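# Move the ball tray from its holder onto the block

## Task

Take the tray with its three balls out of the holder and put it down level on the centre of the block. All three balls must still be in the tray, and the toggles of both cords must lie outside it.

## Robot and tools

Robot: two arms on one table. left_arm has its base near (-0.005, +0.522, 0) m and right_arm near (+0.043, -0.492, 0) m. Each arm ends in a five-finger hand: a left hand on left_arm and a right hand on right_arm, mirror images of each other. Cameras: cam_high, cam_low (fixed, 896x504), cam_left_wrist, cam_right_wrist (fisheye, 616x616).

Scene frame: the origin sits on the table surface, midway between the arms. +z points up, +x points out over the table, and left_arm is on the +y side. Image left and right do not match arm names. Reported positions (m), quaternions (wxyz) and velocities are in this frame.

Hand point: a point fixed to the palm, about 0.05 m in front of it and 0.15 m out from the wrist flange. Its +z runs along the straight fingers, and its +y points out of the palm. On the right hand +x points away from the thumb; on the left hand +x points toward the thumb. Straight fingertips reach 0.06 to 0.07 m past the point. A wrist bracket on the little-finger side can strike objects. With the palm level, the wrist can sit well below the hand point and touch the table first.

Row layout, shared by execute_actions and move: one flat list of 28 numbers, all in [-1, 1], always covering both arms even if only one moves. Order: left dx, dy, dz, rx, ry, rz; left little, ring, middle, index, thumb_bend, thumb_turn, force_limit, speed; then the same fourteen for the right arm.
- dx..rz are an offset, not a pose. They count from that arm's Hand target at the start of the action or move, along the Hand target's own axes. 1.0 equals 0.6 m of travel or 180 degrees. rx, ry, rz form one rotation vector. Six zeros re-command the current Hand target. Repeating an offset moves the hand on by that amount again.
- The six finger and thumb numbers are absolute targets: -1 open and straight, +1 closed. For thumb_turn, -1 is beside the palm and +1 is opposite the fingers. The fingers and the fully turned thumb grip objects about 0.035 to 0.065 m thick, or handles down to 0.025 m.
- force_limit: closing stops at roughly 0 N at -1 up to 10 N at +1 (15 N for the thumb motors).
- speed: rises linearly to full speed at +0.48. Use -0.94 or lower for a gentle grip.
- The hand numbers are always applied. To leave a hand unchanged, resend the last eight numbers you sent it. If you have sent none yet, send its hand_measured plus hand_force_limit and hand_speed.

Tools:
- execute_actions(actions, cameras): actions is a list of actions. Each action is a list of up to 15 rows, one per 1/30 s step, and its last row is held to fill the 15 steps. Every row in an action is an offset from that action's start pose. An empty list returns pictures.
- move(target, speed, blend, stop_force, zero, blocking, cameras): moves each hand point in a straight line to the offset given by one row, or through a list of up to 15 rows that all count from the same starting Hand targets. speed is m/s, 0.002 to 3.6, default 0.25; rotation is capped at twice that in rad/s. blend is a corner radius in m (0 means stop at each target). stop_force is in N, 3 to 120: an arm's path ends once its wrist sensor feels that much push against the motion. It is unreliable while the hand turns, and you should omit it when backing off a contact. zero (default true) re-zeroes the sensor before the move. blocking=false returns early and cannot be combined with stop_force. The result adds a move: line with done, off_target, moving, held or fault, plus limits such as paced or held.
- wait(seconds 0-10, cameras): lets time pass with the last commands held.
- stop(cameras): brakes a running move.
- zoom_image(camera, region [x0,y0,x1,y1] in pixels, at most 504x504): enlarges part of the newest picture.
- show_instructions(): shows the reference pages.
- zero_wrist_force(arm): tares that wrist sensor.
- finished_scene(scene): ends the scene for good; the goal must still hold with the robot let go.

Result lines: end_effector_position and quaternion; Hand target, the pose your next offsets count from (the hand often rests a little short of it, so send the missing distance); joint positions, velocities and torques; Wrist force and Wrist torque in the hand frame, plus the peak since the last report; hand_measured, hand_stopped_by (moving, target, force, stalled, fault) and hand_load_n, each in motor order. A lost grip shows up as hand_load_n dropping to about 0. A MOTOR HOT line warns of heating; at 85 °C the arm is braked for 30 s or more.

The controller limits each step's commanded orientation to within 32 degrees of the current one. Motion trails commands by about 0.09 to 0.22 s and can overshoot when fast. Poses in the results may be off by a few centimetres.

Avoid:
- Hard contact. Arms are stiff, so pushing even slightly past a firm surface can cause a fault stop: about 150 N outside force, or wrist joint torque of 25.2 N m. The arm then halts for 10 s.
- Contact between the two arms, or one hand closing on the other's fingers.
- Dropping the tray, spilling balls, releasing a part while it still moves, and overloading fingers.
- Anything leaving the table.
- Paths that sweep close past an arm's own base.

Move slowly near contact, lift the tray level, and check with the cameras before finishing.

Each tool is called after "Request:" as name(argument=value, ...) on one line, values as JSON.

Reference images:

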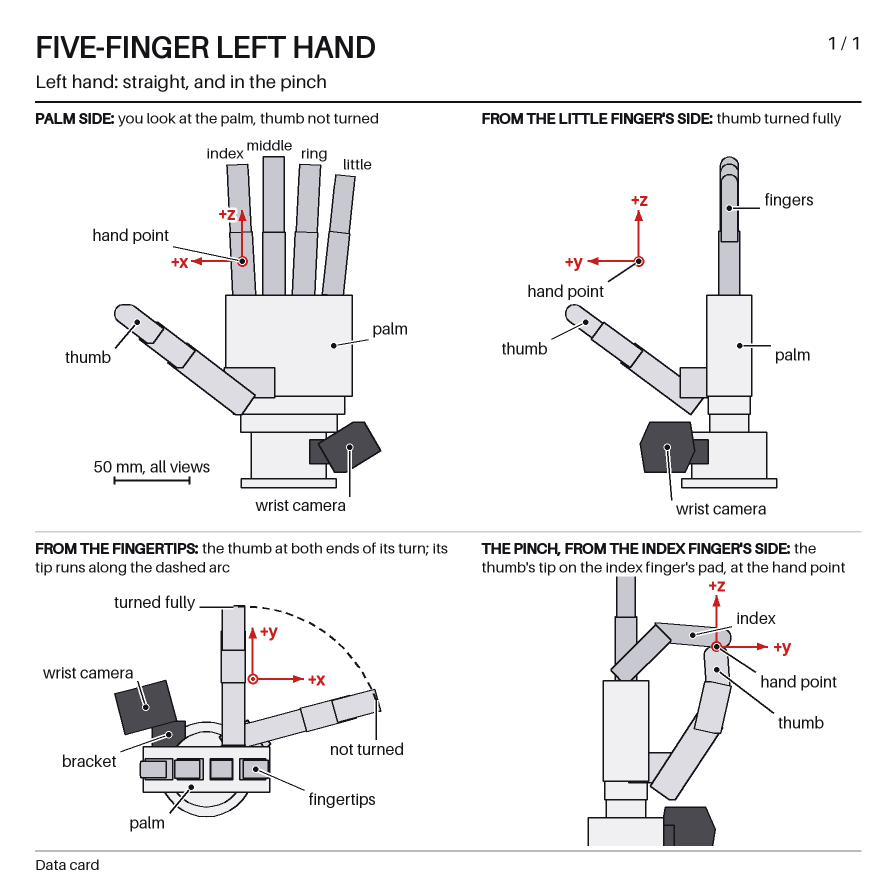

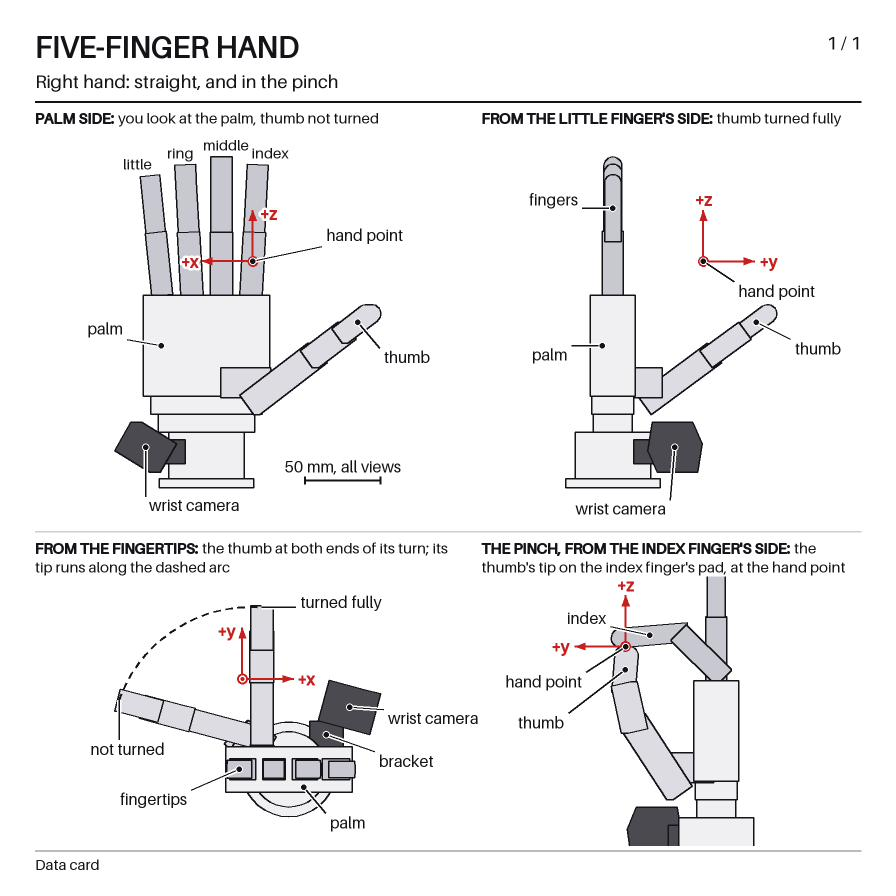

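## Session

Request:
execute_actions(actions=[])

Request:
zoom_image(camera="cam_high", region=[370, 150, 650, 330])

Scene clock: 0.00 s.
left_arm: end_effector_position=(+0.3944, +0.1088, +0.3664) hand_measured=(-1.000, -1.000, -1.000, -1.000, -1.000, -1.000) hand_load_n=(+0.0, +0.0, +0.0, +0.0, +0.0, -0.5) hand_stopped_by=(target, target, target, target, target, target) hand_force_limit=0.00 hand_speed=-0.80 end_effector_quat_wxyz=(+0.688, +0.245, +0.609, +0.310) | right_arm: end_effector_position=(+0.4043, -0.6150, +0.3002) hand_measured=(-1.000, -1.000, -1.000, -1.000, -1.000, -1.000) hand_load_n=(+0.0, +0.0, +0.0, +0.0, +0.0, +0.0) hand_stopped_by=(target, target, target, target, target, target) hand_force_limit=0.00 hand_speed=-0.80 end_effector_quat_wxyz=(+0.429, -0.266, +0.844, -0.182)
Joint positions: left_arm=[2.144 -1.84 -1.739 3.848 -2.59 -0.536] | right_arm=[-1.38 -1.803 2.033 1.015 0.641 -3.45]
Joint velocities: within noise
Joint torques (N m): no reading
Wrist force (N): no reading
Wrist torque (N m): no reading
Wrist force, peak (N): no reading
Hand target: left_arm +0.3944, +0.1088, +0.3664; +0.688, +0.245, +0.609, +0.310 | right_arm +0.4043, -0.6150, +0.3002; +0.429, -0.266, +0.844, -0.182
camera_calibration:
cam_left_wrist: T_world_to_cam=[[0.115183, -0.488801, -0.864758, 0.322205], [-0.510957, 0.717398, -0.473564, 0.29886], [0.851854, 0.496401, -0.167125, -0.215113], [0, 0, 0, 1]] pos_world=[0.298837, 0.0498748, 0.384209]
cam_right_wrist: T_world_to_cam=[[-0.386482, 0.628102, -0.675366, 0.748156], [-0.064874, 0.711938, 0.699239, 0.258055], [0.920013, 0.314057, -0.234404, 0.00915357], [0, 0, 0, 1]] pos_world=[0.297469, -0.656513, 0.326983]

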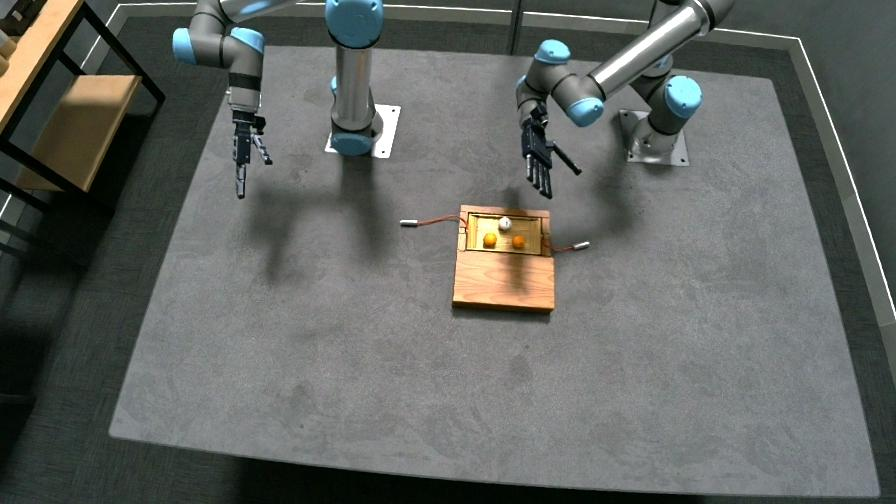

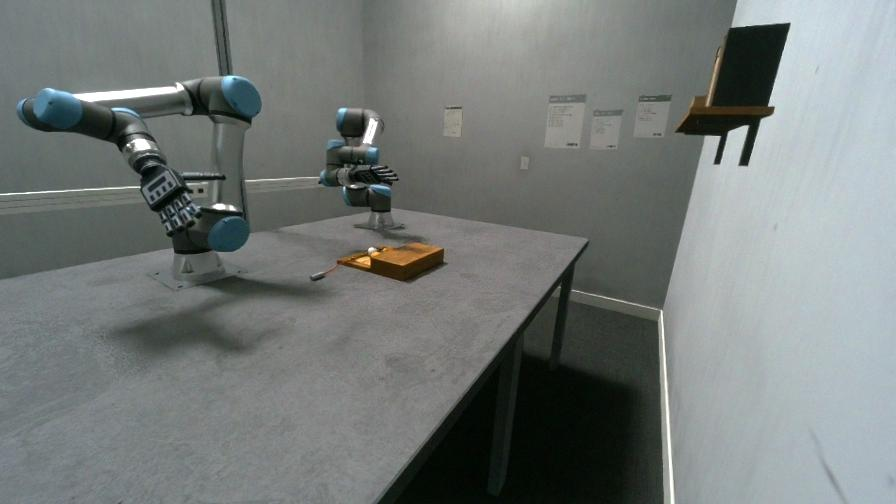

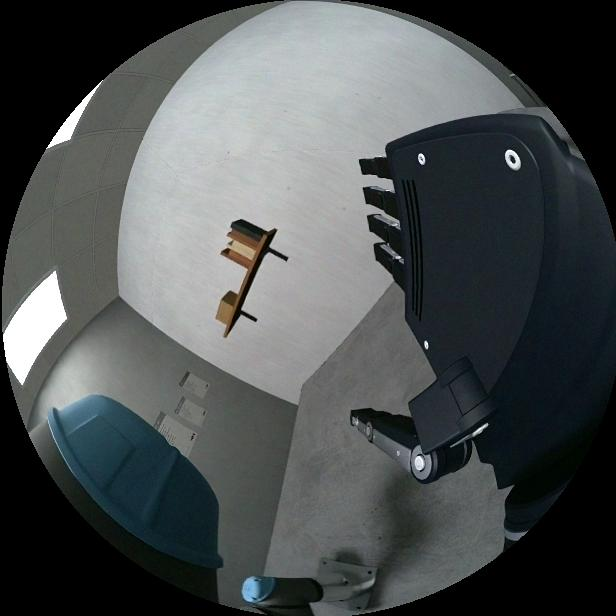

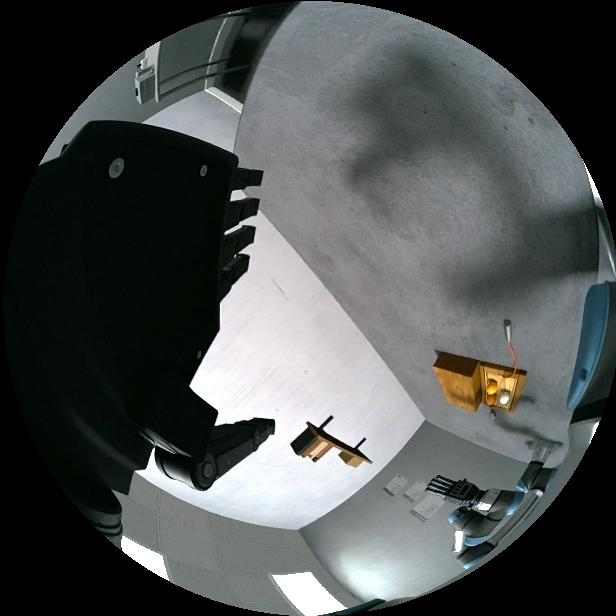

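Scaled by 1.800 from the camera's 896x504 image, which has a finer 1280x720 frame.

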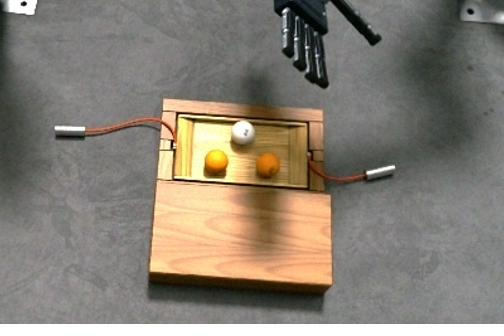

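Request:
move(target=[0.3088,0.0135,0.0578,-0.2076,0.3566,-0.6924,0.8,0.8,0.25,0.3,-0.9,1,0,0,-0.2617,0.4628,0,-0.1044,-0.0112,-0.3194,0.8,0.8,0.25,0.28,-0.9,1,0,0], speed=0.35)

Scene clock: 101.10 s.
left_arm: end_effector_position=(+0.3996, +0.1258, +0.3523) hand_measured=(+0.800, +0.800, +0.250, +0.300, -0.900, +1.000) hand_load_n=(+0.0, +0.0, +0.0, +0.0, +0.0, +0.0) hand_stopped_by=(target, target, target, target, target, target) hand_force_limit=0.00 hand_speed=0.00 end_effector_quat_wxyz=(+0.692, +0.113, +0.665, +0.258) | right_arm: end_effector_position=(+0.4036, -0.5617, +0.2917) hand_measured=(+0.800, +0.800, +0.250, +0.280, -0.900, +1.000) hand_load_n=(+0.0, +0.0, +0.0, +0.0, +0.0, +0.0) hand_stopped_by=(target, target, target, target, target, target) hand_force_limit=0.00 hand_speed=0.00 end_effector_quat_wxyz=(+0.407, -0.349, +0.822, -0.193)
Joint positions: left_arm=[2.146 -1.889 -1.626 3.75 -2.742 -0.828] | right_arm=[-1.258 -1.879 2.058 1.009 0.696 -3.504]
Joint torques (N m): left_arm=[-8.21 41.9 7.26 2.32 1.19 -2.2] | right_arm=[-4.62 3.84 -28.08 3.32 -3.24 3]
Wrist force (N): left_arm=[0.0 -0.2 -0.5] | right_arm=[0.3 -0.3 0.3]
Wrist torque (N m): left_arm=[-0.01 -0.02 -0.11] | right_arm=[-0.03 -0.08 -0.03]
Wrist force, peak (N): left_arm=[0.1 0.7 1.0] | right_arm=[0.6 -0.8 -0.1]
Hand target: left_arm +0.3996, +0.1258, +0.3523; +0.692, +0.113, +0.665, +0.258 (not the last commanded pose) | right_arm +0.4036, -0.5617, +0.2917; +0.407, -0.349, +0.822, -0.193 (not the last commanded pose)
Off the commanded pose: left_arm 0.166 m, 128 deg | right_arm 0.265 m, 50 deg.
move: held (left_arm; a check stopped the path), off_target (right_arm; braked when a check withheld steps of left_arm); limits=held
pose unreachable (left arm): on one or more control steps of this call, first in action 0 (counted from 0), this arm could not follow its commanded pose, so it was not sent that pose on those steps. It may still have moved: this result reports where it is.
cause: moving toward the commanded pose would bring two parts of the arm too close to each other (joints 4 (wrist 1) to 6 (wrist 3) lie between them).

Request:
move(target=[0.1902,0.219,0.0497,0.0552,0.0107,-0.1147,0.8,0.8,0.25,0.3,-0.9,1,0,0,-0.2791,0.3418,0.022,-0.0865,-0.0091,-0.2654,0.8,0.8,0.25,0.28,-0.9,1,0,0], speed=0.3)

Scene clock: 174.93 s.
left_arm: end_effector_position=(+0.3997, +0.2998, +0.3224) hand_measured=(+0.800, +0.800, +0.250, +0.300, -0.900, +1.000) hand_load_n=(+0.5, +0.0, +0.0, +0.0, +0.0, +0.5) hand_stopped_by=(target, target, target, target, target, target) hand_force_limit=0.00 hand_speed=0.00 end_effector_quat_wxyz=(+0.703, +0.047, +0.706, +0.074) | right_arm: end_effector_position=(+0.4002, -0.3000, +0.2499) hand_measured=(+0.800, +0.800, +0.250, +0.280, -0.900, +1.000) hand_load_n=(+0.0, +0.0, +0.0, +0.0, +0.0, +0.0) hand_stopped_by=(target, target, target, target, target, target) hand_force_limit=0.00 hand_speed=0.00 end_effector_quat_wxyz=(-0.256, +0.704, -0.623, +0.226)
Joint positions: left_arm=[2.464 -1.434 -2.076 3.51 -2.283 -1.399] | right_arm=[0.109 -1.71 1.81 0.776 1.529 -3.191]
Joint torques (N m): left_arm=[0.02 21.14 27.07 2.47 0.86 0.62] | right_arm=[7.68 -13.47 -19.4 -1.61 0.95 -2.69]
Wrist force (N): left_arm=[-0.1 -0.6 -0.8] | right_arm=[0.5 -0.3 0.5]
Wrist torque (N m): left_arm=[-0.03 -0.02 -0.13] | right_arm=[-0.07 0.02 -0.08]
Wrist force, peak (N): left_arm=[-0.6 -1.2 -0.7] | right_arm=[1.6 -1.4 0.0]
Hand target: left_arm +0.3997, +0.2998, +0.3225; +0.703, +0.047, +0.706, +0.074 | right_arm +0.4002, -0.3000, +0.2498; -0.255, +0.704, -0.623, +0.226
Off the commanded pose: left_arm 0.000 m, 0 deg | right_arm 0.000 m, 0 deg.
move: done

Request:
move(target=[[0.1127,-0.1312,0.0907,-0.2436,0.2083,-0.5351,0.8,0.8,0.25,0.3,-0.9,1,0,0,0,0,0,0,0,0,0.8,0.8,0.25,0.28,-0.9,1,0,0],[0.3467,-0.1715,0.0907,-0.2436,0.2083,-0.5351,0.8,0.8,0.25,0.3,-0.9,1,0,0,-0.0428,0.185,0.2255,0,0,0,0.8,0.8,0.25,0.28,-0.9,1,0,0]], speed=0.25, cameras=["cam_high","cam_left_wrist","cam_right_wrist"])

Request:
zoom_image(camera="cam_right_wrist", region=[220, 200, 440, 420])

Request:
zoom_image(camera="cam_left_wrist", region=[180, 200, 400, 420])

Scene clock: 213.47 s.
left_arm: end_effector_position=(+0.4565, +0.2360, +0.1000) hand_measured=(+0.800, +0.800, +0.250, +0.300, -0.900, +1.000) hand_load_n=(+0.0, +0.0, +0.0, +0.0, +0.0, +0.0) hand_stopped_by=(target, target, target, target, target, target) hand_force_limit=0.00 hand_speed=0.00 end_effector_quat_wxyz=(-0.264, +0.725, -0.598, +0.218) | right_arm: end_effector_position=(+0.3987, -0.2743, +0.0749) hand_measured=(+0.800, +0.800, +0.250, +0.280, -0.900, +1.000) hand_load_n=(+0.0, +0.0, +0.0, +0.0, +0.0, +0.0) hand_stopped_by=(target, target, target, target, target, target) hand_force_limit=0.00 hand_speed=0.00 end_effector_quat_wxyz=(-0.255, +0.704, -0.623, +0.226)
Joint positions: left_arm=[2.765 -1.931 -1.665 2.643 -1.923 -3.594] | right_arm=[0.208 -1.525 2.113 0.286 1.592 -3.116]
Joint torques (N m): left_arm=[11.49 32.06 21.87 0.35 0.63 2.04] | right_arm=[-7.53 -18.55 -12.19 -1.91 -1.81 -2.83]
Wrist force (N): left_arm=[0.2 -0.7 -0.8] | right_arm=[0.3 -0.8 0.0]
Wrist torque (N m): left_arm=[-0.05 0.02 -0.24] | right_arm=[-0.11 0.07 -0.03]
Wrist force, peak (N): left_arm=[0.2 -1.8 -2.2] | right_arm=[0.7 -1.7 -0.9]
Hand target: left_arm +0.4565, +0.2360, +0.0999; -0.264, +0.725, -0.598, +0.218 | right_arm +0.3987, -0.2743, +0.0748; -0.255, +0.704, -0.623, +0.226
Off the commanded pose: left_arm 0.000 m, 0 deg | right_arm 0.000 m, 0 deg.
move: done
camera_calibration:
cam_left_wrist: T_world_to_cam=[[0.758654, -0.10545, 0.642903, -0.388027], [-0.355263, -0.894145, 0.272567, 0.347871], [0.546106, -0.435184, -0.715809, 0.0385055], [0, 0, 0, 1]] pos_world=[0.396936, 0.286886, 0.182208]
cam_right_wrist: T_world_to_cam=[[-0.702123, -0.320403, -0.635897, 0.242584], [-0.582464, 0.772125, 0.254082, 0.428801], [0.409584, 0.548784, -0.72875, 0.159396], [0, 0, 0, 1]] pos_world=[0.354799, -0.340838, 0.161467]
Images, in order (width x height): cam_high 896x504, cam_left_wrist 616x616, cam_right_wrist 616x616.

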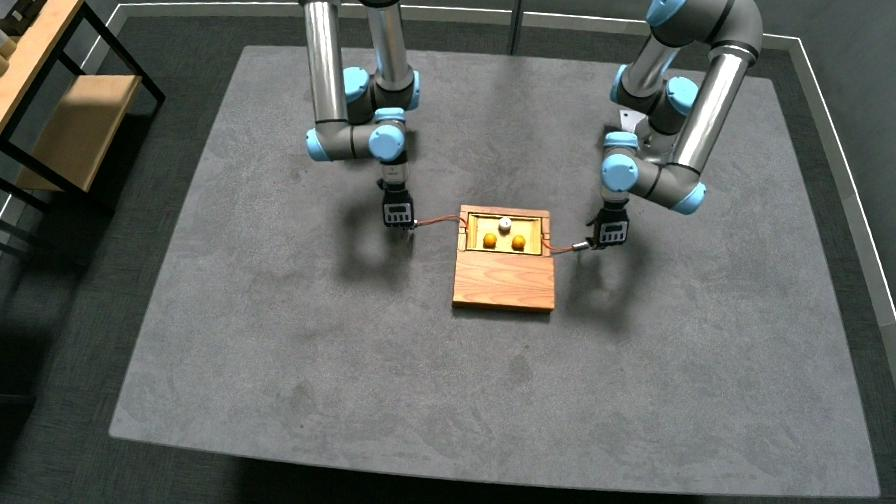

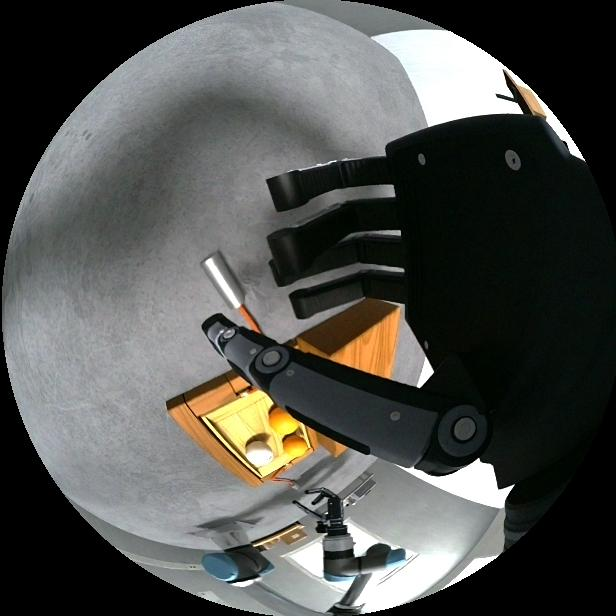

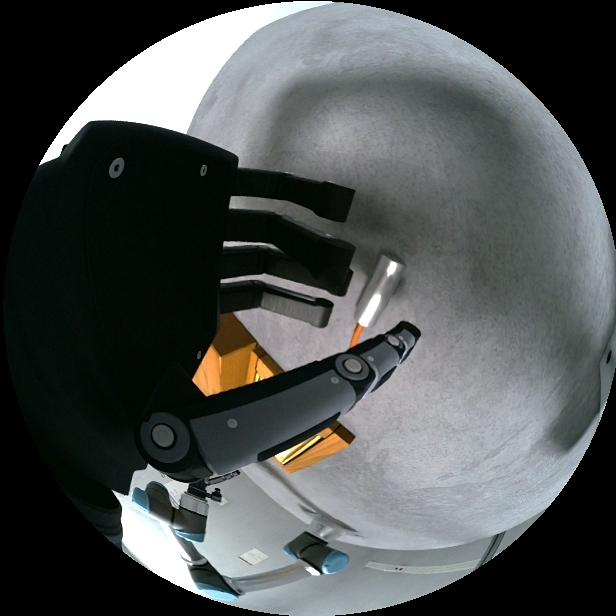

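Scaled by 2.291 from the camera's 616x616 image, which has a finer 880x880 frame.

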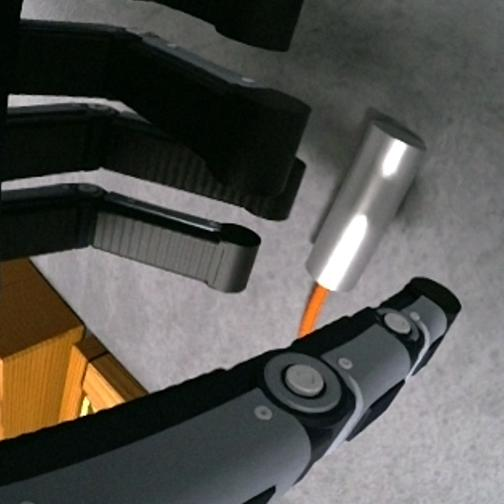

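Scaled by 2.291 from the camera's 616x616 image, which has a finer 880x880 frame.

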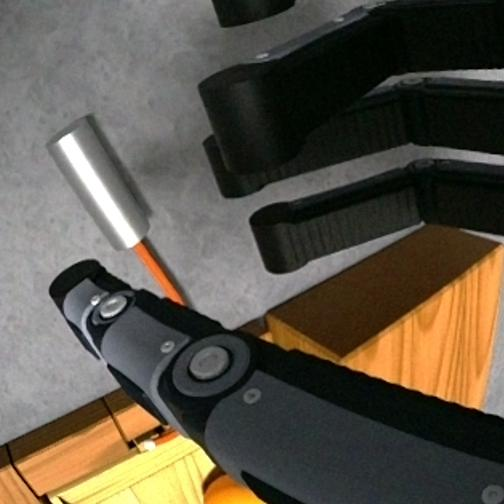

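Request:
move(target=[[-0.0008,0.09,0.107,0,-0.0054,-0.0064,0.8,0.8,0.25,0.3,-0.9,1,-0.3,-0.8,0.0005,0.041,0.0535,0,-0.0154,-0.0183,0.8,0.8,0.25,0.28,-0.9,1,-0.3,-0.8],[-0.0008,0.09,0.107,0,-0.0054,-0.0064,0.8,0.8,0.25,0.3,0.3,1,-0.3,-0.8,0.0005,0.041,0.0535,0,-0.0154,-0.0183,0.8,0.8,0.25,0.28,0.3,1,-0.3,-0.8]], speed=0.06, cameras=["cam_left_wrist","cam_right_wrist"])

Request:
zoom_image(camera="cam_right_wrist", region=[220, 200, 440, 420])

Request:
zoom_image(camera="cam_left_wrist", region=[180, 200, 400, 420])

Scene clock: 253.70 s.
left_arm: end_effector_position=(+0.4564, +0.2365, +0.0160) hand_measured=(+0.800, +0.800, +0.250, +0.300, -0.600, +1.000) hand_load_n=(+0.0, +0.0, +4.5, +1.0, +6.0, -1.5) hand_stopped_by=(target, target, target, target, force, target) hand_force_limit=-0.30 hand_speed=-0.80 end_effector_quat_wxyz=(-0.267, +0.732, -0.588, +0.214) | right_arm: end_effector_position=(+0.4005, -0.2744, +0.0344) hand_measured=(+0.800, +0.800, +0.250, +0.280, -0.600, +1.000) hand_load_n=(+0.0, +0.0, +4.0, +1.0, +5.5, -1.5) hand_stopped_by=(target, target, target, target, force, target) hand_force_limit=-0.30 hand_speed=-0.80 end_effector_quat_wxyz=(-0.264, +0.727, -0.596, +0.216)
Joint positions: left_arm=[2.759 -2.041 -1.753 2.83 -1.942 -3.622] | right_arm=[0.175 -1.457 2.168 0.165 1.522 -3.199]
Joint torques (N m): left_arm=[7.37 41.91 25.65 0.12 0.7 2.16] | right_arm=[6.94 -33.26 -23.75 2.11 1.96 2.81]
Wrist force (N): left_arm=[0.4 -1.0 -1.1] | right_arm=[0.1 -1.2 -0.4]
Wrist torque (N m): left_arm=[-0.04 0.01 -0.03] | right_arm=[-0.09 0.13 -0.06]
Wrist force, peak (N): left_arm=[0.2 -1.2 -1.6] | right_arm=[0.4 -1.4 -0.3]
Hand target: left_arm +0.4564, +0.2365, +0.0160; -0.267, +0.732, -0.588, +0.214 | right_arm +0.4005, -0.2744, +0.0344; -0.264, +0.727, -0.596, +0.216
Off the commanded pose: left_arm 0.000 m, 0 deg | right_arm 0.000 m, 0 deg.
move: done
camera_calibration:
cam_left_wrist: T_world_to_cam=[[0.761141, -0.0854377, 0.642934, -0.339847], [-0.33165, -0.903157, 0.272608, 0.362474], [0.55738, -0.420722, -0.715766, -0.0298664], [0, 0, 0, 1]] pos_world=[0.395533, 0.28577, 0.0983084]
cam_right_wrist: T_world_to_cam=[[-0.676117, -0.37204, -0.635966, 0.193484], [-0.638777, 0.726148, 0.254309, 0.450082], [0.367192, 0.578183, -0.728612, 0.154235], [0, 0, 0, 1]] pos_world=[0.361686, -0.344018, 0.120966]
Images, in order (width x height): cam_left_wrist 616x616, cam_right_wrist 616x616.

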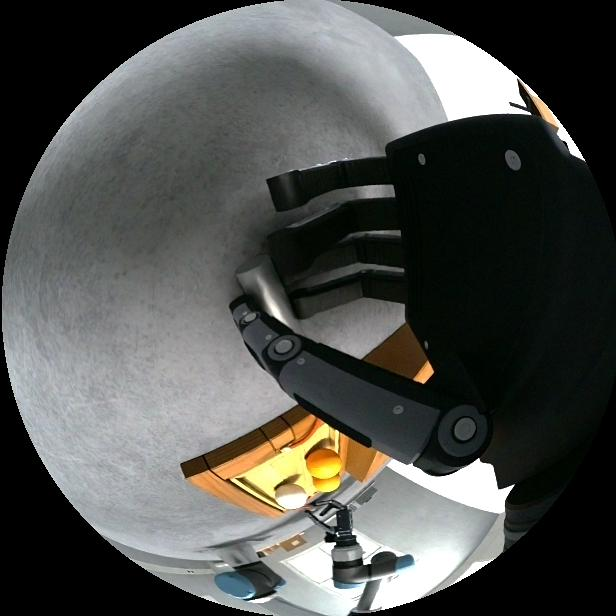

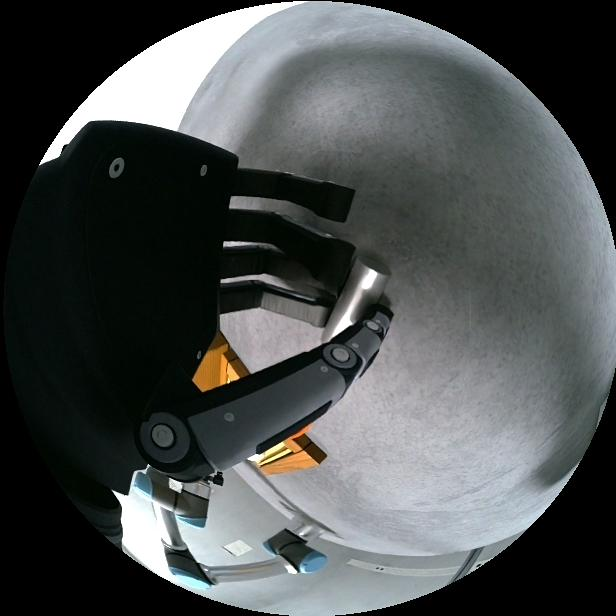

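Scaled by 2.291 from the camera's 616x616 image, which has a finer 880x880 frame.

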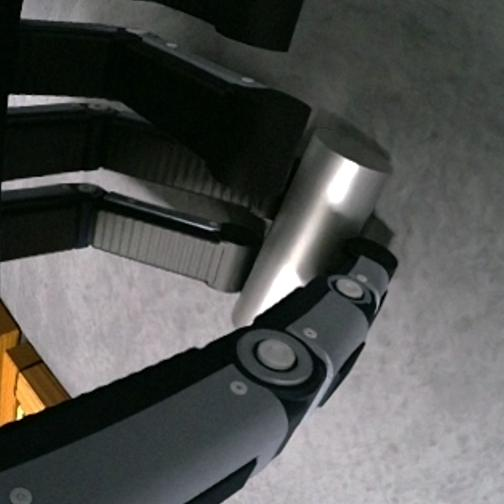

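Scaled by 2.291 from the camera's 616x616 image, which has a finer 880x880 frame.

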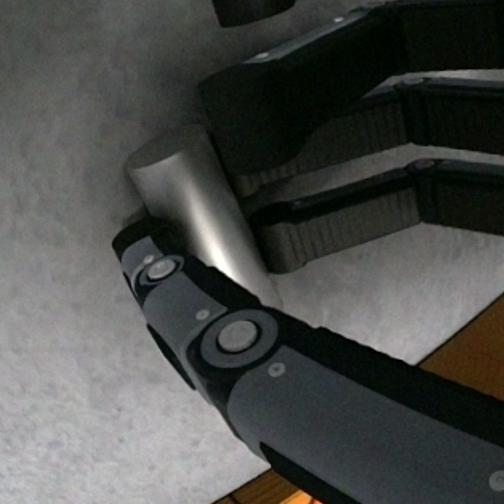

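Request:
move(target=[0,0,0,0,0,0,0.8,0.8,0.45,0.45,0.32,1,-0.1,-0.85,0,0,0,0,0,0,0.8,0.8,0.45,0.45,0.32,1,-0.1,-0.85], cameras=["cam_high","cam_low"])

Scene clock: 292.93 s.
left_arm: end_effector_position=(+0.4564, +0.2365, +0.0160) hand_measured=(+0.800, +0.800, +0.250, +0.382, -0.598, +1.000) hand_load_n=(+0.0, +0.0, +3.5, +3.5, +10.0, -2.0) hand_stopped_by=(target, target, force, force, force, target) hand_force_limit=-0.10 hand_speed=-0.85 end_effector_quat_wxyz=(-0.267, +0.732, -0.588, +0.214) | right_arm: end_effector_position=(+0.4005, -0.2744, +0.0344) hand_measured=(+0.800, +0.800, +0.260, +0.450, -0.600, +1.000) hand_load_n=(+0.0, +0.0, +5.0, +1.0, +9.5, -1.5) hand_stopped_by=(target, target, force, target, force, target) hand_force_limit=-0.10 hand_speed=-0.85 end_effector_quat_wxyz=(-0.264, +0.727, -0.596, +0.216)
Joint positions: left_arm=[2.759 -2.041 -1.753 2.83 -1.942 -3.622] | right_arm=[0.175 -1.457 2.168 0.165 1.522 -3.199]
Joint torques (N m): left_arm=[9.19 39.17 22.93 0.27 0.66 2.05] | right_arm=[6.67 -30.51 -22.86 1.74 1.9 2.86]
Wrist force (N): left_arm=[0.2 -1.1 -1.2] | right_arm=[0.4 -0.8 -0.2]
Wrist torque (N m): left_arm=[-0.08 0.01 -0.03] | right_arm=[-0.10 0.08 -0.04]
Wrist force, peak (N): left_arm=[0.4 -1.3 -1.4] | right_arm=[0.5 -1.5 -0.4]
Hand target: left_arm +0.4564, +0.2365, +0.0160; -0.267, +0.732, -0.588, +0.214 | right_arm +0.4005, -0.2744, +0.0344; -0.264, +0.727, -0.596, +0.216
Off the commanded pose: left_arm 0.000 m, 0 deg | right_arm 0.000 m, 0 deg.
move: done
Images, in order (width x height): cam_high 896x504, cam_low 896x504.

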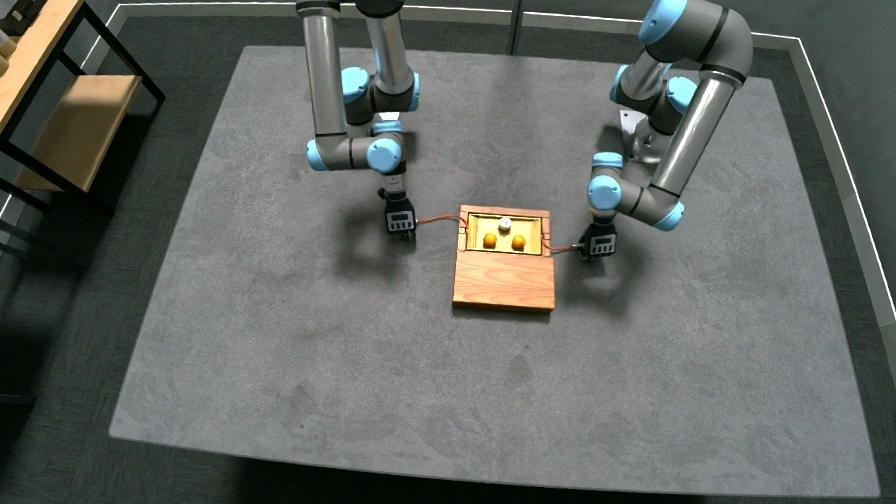

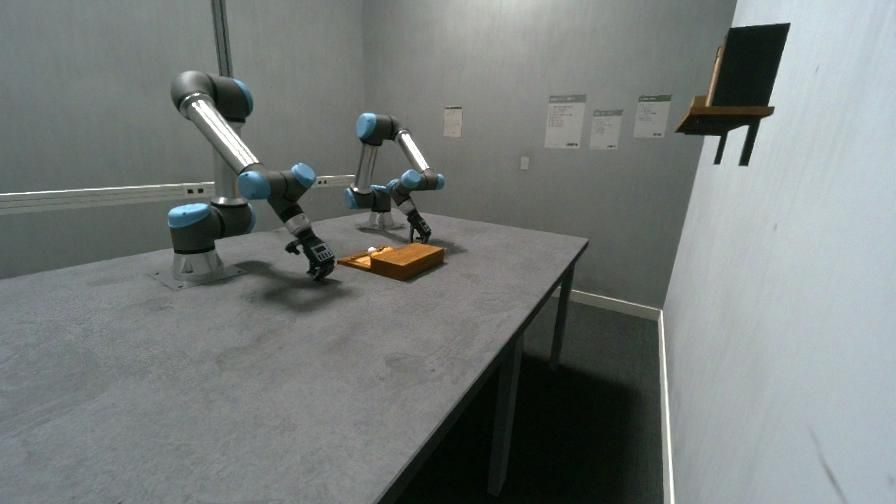

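Request:
move(target=[[0,-0.0268,-0.0319,0,0,0,0.8,0.8,0.45,0.45,0.32,1,-0.1,-0.85,0,-0.0322,-0.0383,0,0,0,0.8,0.8,0.45,0.45,0.32,1,-0.1,-0.85],[0.1153,-0.0661,-0.1381,0,0,0,0.8,0.8,0.45,0.45,0.32,1,-0.1,-0.85,-0.1483,-0.1837,-0.0974,0,0,0,0.8,0.8,0.45,0.45,0.32,1,-0.1,-0.85]], speed=[0.06,0.08], blend=[0.01,0], cameras=["cam_high","cam_low"])

Request:
zoom_image(camera="cam_low", region=[310, 170, 460, 290])

Request:
zoom_image(camera="cam_high", region=[400, 150, 620, 320])

Scene clock: 328.33 s.
left_arm: end_effector_position=(+0.4489, +0.1639, +0.1049) hand_measured=(+0.800, +0.800, +0.250, +0.382, -0.598, +1.000) hand_load_n=(+0.0, +0.0, +3.5, +4.0, +10.0, -2.0) hand_stopped_by=(target, target, force, force, force, target) hand_force_limit=-0.10 hand_speed=-0.85 end_effector_quat_wxyz=(-0.267, +0.732, -0.588, +0.214) | right_arm: end_effector_position=(+0.4293, -0.1780, +0.1499) hand_measured=(+0.800, +0.800, +0.260, +0.450, -0.600, +1.000) hand_load_n=(+0.0, +0.0, +6.0, +0.5, +8.0, +0.5) hand_stopped_by=(target, target, force, target, force, target) hand_force_limit=-0.10 hand_speed=-0.85 end_effector_quat_wxyz=(-0.264, +0.727, -0.596, +0.216)
Joint positions: left_arm=[2.605 -2.041 -1.504 2.525 -2.026 -3.763] | right_arm=[0.449 -1.408 1.768 0.524 1.698 -2.988]
Joint torques (N m): left_arm=[11.7 45.09 4.3 -0.21 0.67 2.09] | right_arm=[-4.38 -40.11 -16.89 -1.08 -1.64 -2.78]
Wrist force (N): left_arm=[0.3 -0.5 -0.9] | right_arm=[0.1 -0.8 0.1]
Wrist torque (N m): left_arm=[-0.01 -0.01 -0.11] | right_arm=[-0.09 0.09 -0.08]
Wrist force, peak (N): left_arm=[0.1 -1.4 -1.3] | right_arm=[0.2 -1.2 -0.9]
Hand target: left_arm +0.4489, +0.1640, +0.1050; -0.267, +0.732, -0.588, +0.214 | right_arm +0.4293, -0.1780, +0.1500; -0.264, +0.727, -0.596, +0.216
Off the commanded pose: left_arm 0.000 m, 0 deg | right_arm 0.000 m, 0 deg.
move: done
Images, in order (width x height): cam_high 896x504, cam_low 896x504.

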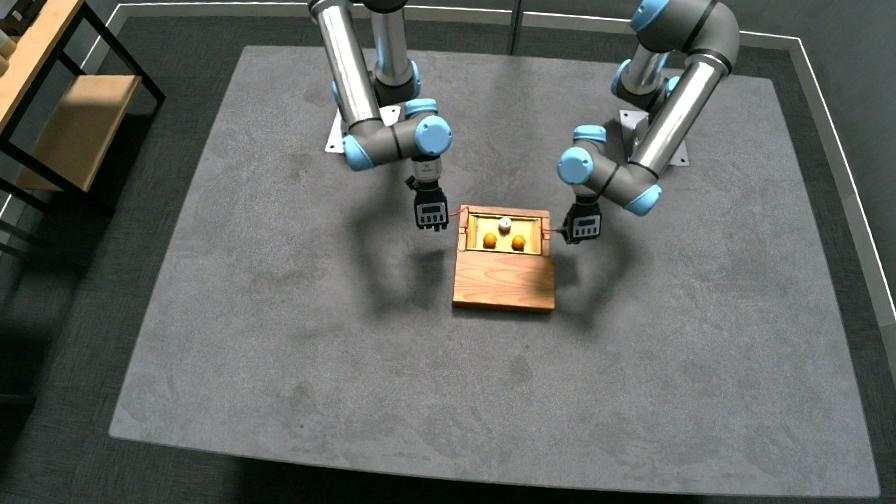

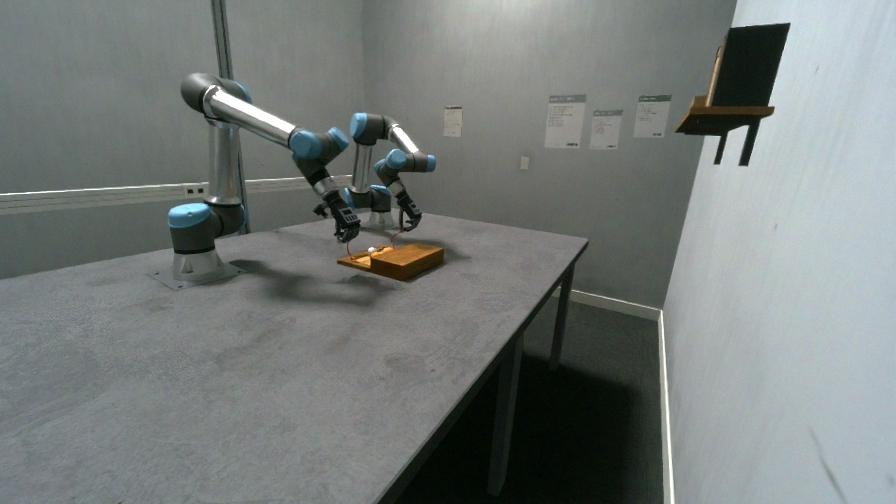

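Scaled by 3.360 from the camera's 896x504 image, which has a finer 1280x720 frame.

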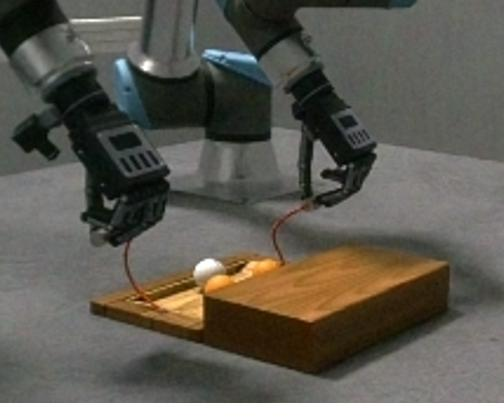

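Scaled by 2.291 from the camera's 896x504 image, which has a finer 1280x720 frame.

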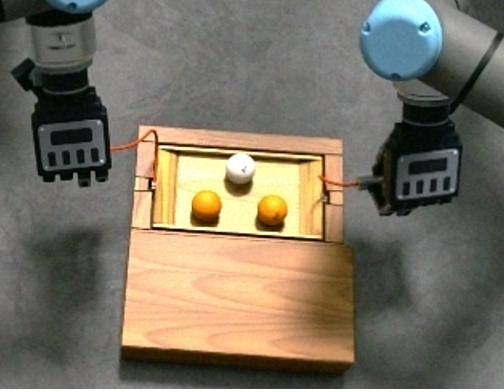

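Request:
zero_wrist_force(arm="left_arm")

Request:
zero_wrist_force(arm="right_arm")

Request:
move(target=[0,-0.0322,-0.0383,0,0,0,0.8,0.8,0.45,0.45,0.32,1,-0.1,-0.85,0,-0.0536,-0.0638,0,0,0,0.8,0.8,0.45,0.45,0.32,1,-0.1,-0.85], speed=0.04, stop_force=4, cameras=["cam_high","cam_low"])

Request:
zoom_image(camera="cam_low", region=[310, 170, 460, 290])

Request:
zoom_image(camera="cam_high", region=[400, 150, 620, 320])

Wrist force sensor zeroed.

Wrist force sensor zeroed.

Scene clock: 346.77 s.
left_arm: end_effector_position=(+0.4489, +0.1640, +0.1350) hand_measured=(+0.800, +0.800, +0.250, +0.382, -0.598, +1.000) hand_load_n=(+0.0, +0.0, +4.0, +2.5, +8.5, -0.5) hand_stopped_by=(target, target, force, force, force, target) hand_force_limit=-0.10 hand_speed=-0.85 end_effector_quat_wxyz=(-0.267, +0.732, -0.588, +0.214) | right_arm: end_effector_position=(+0.4294, -0.1780, +0.2000) hand_measured=(+0.800, +0.800, +0.260, +0.450, -0.600, +1.000) hand_load_n=(+0.0, +0.0, +6.0, +0.5, +8.0, +0.0) hand_stopped_by=(target, target, force, target, force, target) hand_force_limit=-0.10 hand_speed=-0.85 end_effector_quat_wxyz=(-0.264, +0.727, -0.596, +0.216)
Joint positions: left_arm=[2.605 -2.016 -1.46 2.456 -2.026 -3.762] | right_arm=[0.449 -1.443 1.675 0.652 1.698 -2.988]
Joint torques (N m): left_arm=[8.23 31.7 4.91 0.26 -0.1 0.69] | right_arm=[-5.89 -17.94 -11.88 -1.28 -0.69 -2.37]
Wrist force (N, zeroed by zero_wrist_force): left_arm=[-0.1 0.3 0.2] | right_arm=[-0.1 0.0 0.0]
Wrist torque (N m, zeroed by zero_wrist_force): left_arm=[0.00 0.00 -0.01] | right_arm=[0.00 -0.01 0.03]
Wrist force, peak (N, zeroed by zero_wrist_force): left_arm=[-0.3 0.3 0.5] | right_arm=[0.2 -0.5 -0.4]
Hand target: left_arm +0.4489, +0.1640, +0.1350; -0.267, +0.732, -0.588, +0.214 | right_arm +0.4294, -0.1780, +0.2000; -0.264, +0.727, -0.596, +0.216
Off the commanded pose: left_arm 0.000 m, 0 deg | right_arm 0.000 m, 0 deg.
move: done
Images, in order (width x height): cam_high 896x504, cam_low 896x504.

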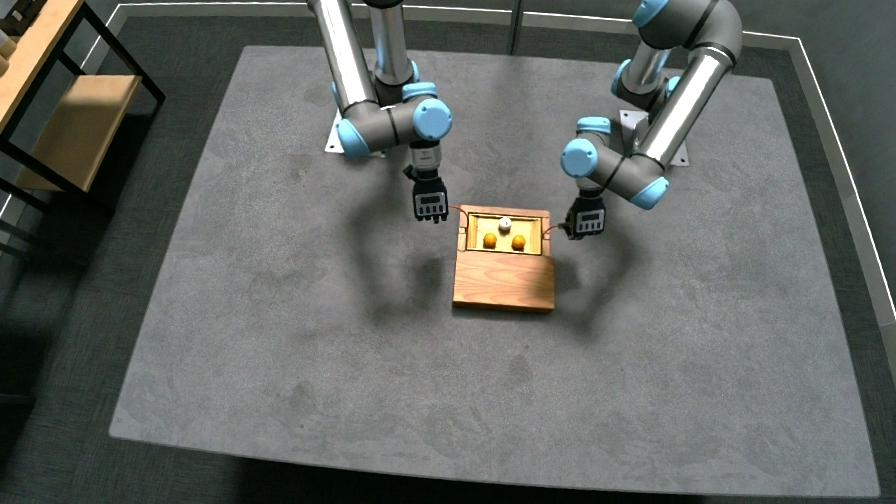

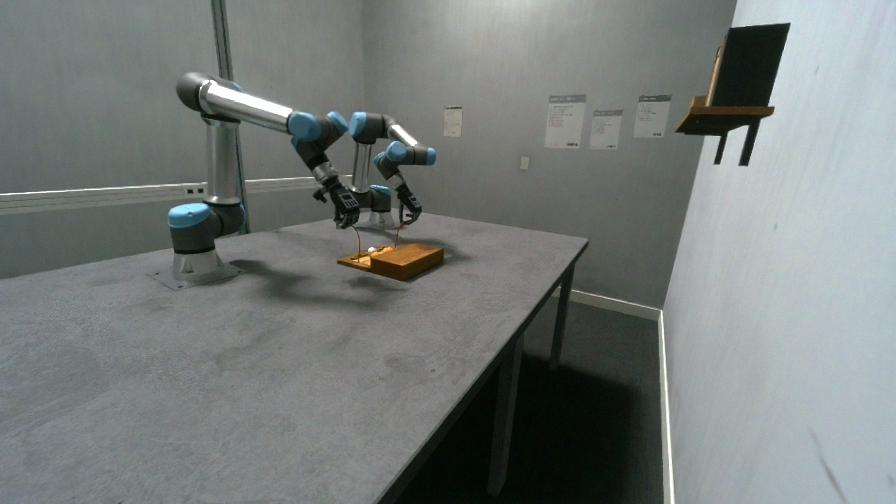

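Scaled by 3.360 from the camera's 896x504 image, which has a finer 1280x720 frame.

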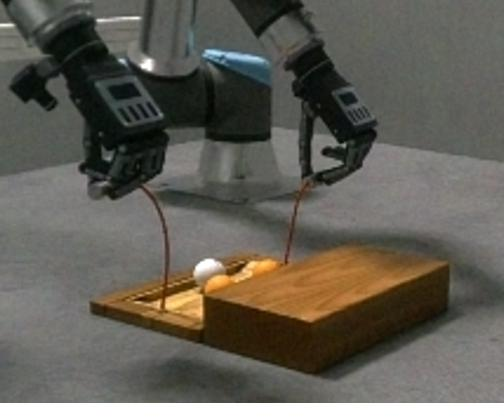

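Scaled by 2.291 from the camera's 896x504 image, which has a finer 1280x720 frame.

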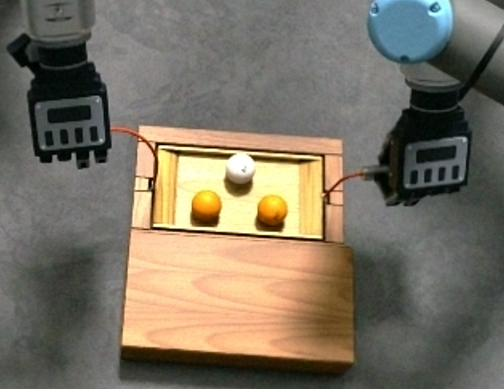

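Request:
move(target=[0,-0.0129,-0.0153,0,0,0,0.8,0.8,0.45,0.45,0.32,1,-0.1,-0.85,0,-0.0161,-0.0192,0,0,0,0.8,0.8,0.45,0.45,0.32,1,-0.1,-0.85], speed=0.03, stop_force=4, zero=false, cameras=["cam_high","cam_low"])

Request:
zoom_image(camera="cam_low", region=[310, 170, 460, 290])

Request:
zoom_image(camera="cam_high", region=[400, 150, 620, 320])

Scene clock: 358.10 s.
left_arm: end_effector_position=(+0.4489, +0.1640, +0.1470) hand_measured=(+0.800, +0.800, +0.250, +0.382, -0.598, +1.000) hand_load_n=(+0.0, +0.5, +6.0, +0.0, +6.0, +1.0) hand_stopped_by=(target, target, force, force, force, target) hand_force_limit=-0.10 hand_speed=-0.85 end_effector_quat_wxyz=(-0.267, +0.732, -0.588, +0.214) | right_arm: end_effector_position=(+0.4294, -0.1780, +0.2150) hand_measured=(+0.800, +0.800, +0.260, +0.450, -0.600, +1.000) hand_load_n=(+0.0, +0.0, +6.5, +0.0, +7.5, +1.0) hand_stopped_by=(target, target, force, target, force, target) hand_force_limit=-0.10 hand_speed=-0.85 end_effector_quat_wxyz=(-0.264, +0.727, -0.596, +0.216)
Joint positions: left_arm=[2.605 -2.007 -1.441 2.428 -2.026 -3.762] | right_arm=[0.449 -1.45 1.644 0.69 1.698 -2.988]
Joint torques (N m): left_arm=[10.87 31.04 5.25 0.3 0.09 1.2] | right_arm=[-7.24 -17.84 -12.13 -1.54 -1.39 -2.83]
Wrist force (N, zeroed by zero_wrist_force): left_arm=[0.0 -0.2 0.1] | right_arm=[0.1 0.1 0.3]
Wrist torque (N m, zeroed by zero_wrist_force): left_arm=[-0.05 -0.01 0.01] | right_arm=[0.00 -0.03 0.03]
Wrist force, peak (N, zeroed by zero_wrist_force): left_arm=[-0.2 0.7 0.9] | right_arm=[-0.1 -0.5 0.2]
Hand target: left_arm +0.4489, +0.1640, +0.1470; -0.267, +0.732, -0.588, +0.214 | right_arm +0.4294, -0.1780, +0.2150; -0.264, +0.727, -0.596, +0.216
Off the commanded pose: left_arm 0.000 m, 0 deg | right_arm 0.000 m, 0 deg.
move: done
Images, in order (width x height): cam_high 896x504, cam_low 896x504.

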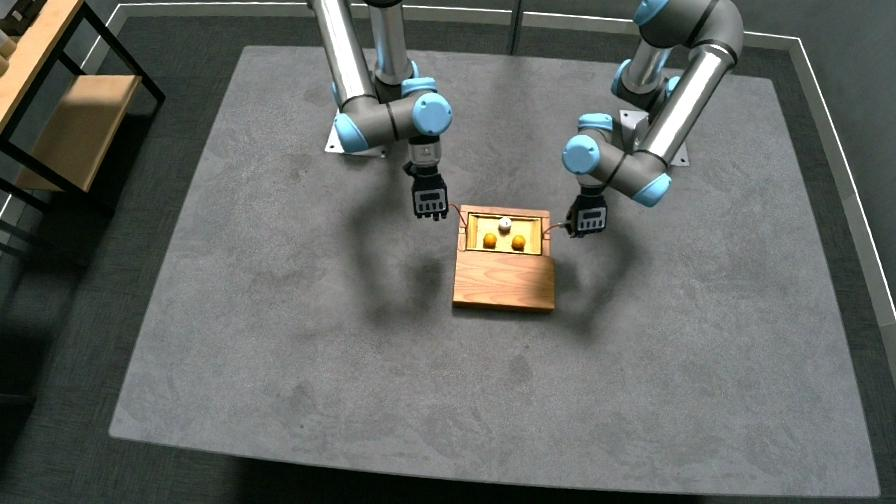

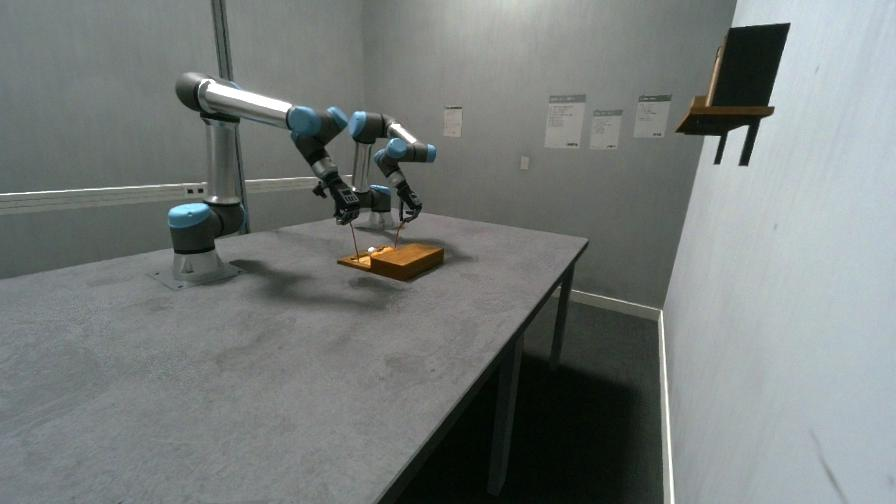

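Scaled by 3.360 from the camera's 896x504 image, which has a finer 1280x720 frame.

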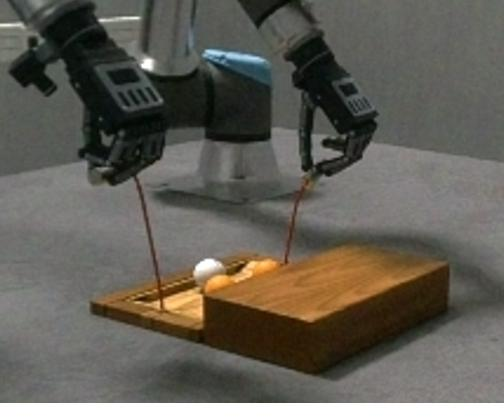

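Scaled by 2.291 from the camera's 896x504 image, which has a finer 1280x720 frame.

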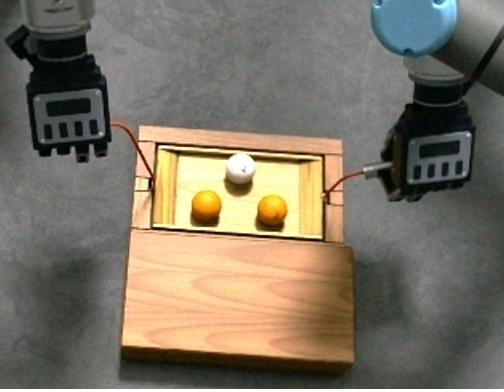

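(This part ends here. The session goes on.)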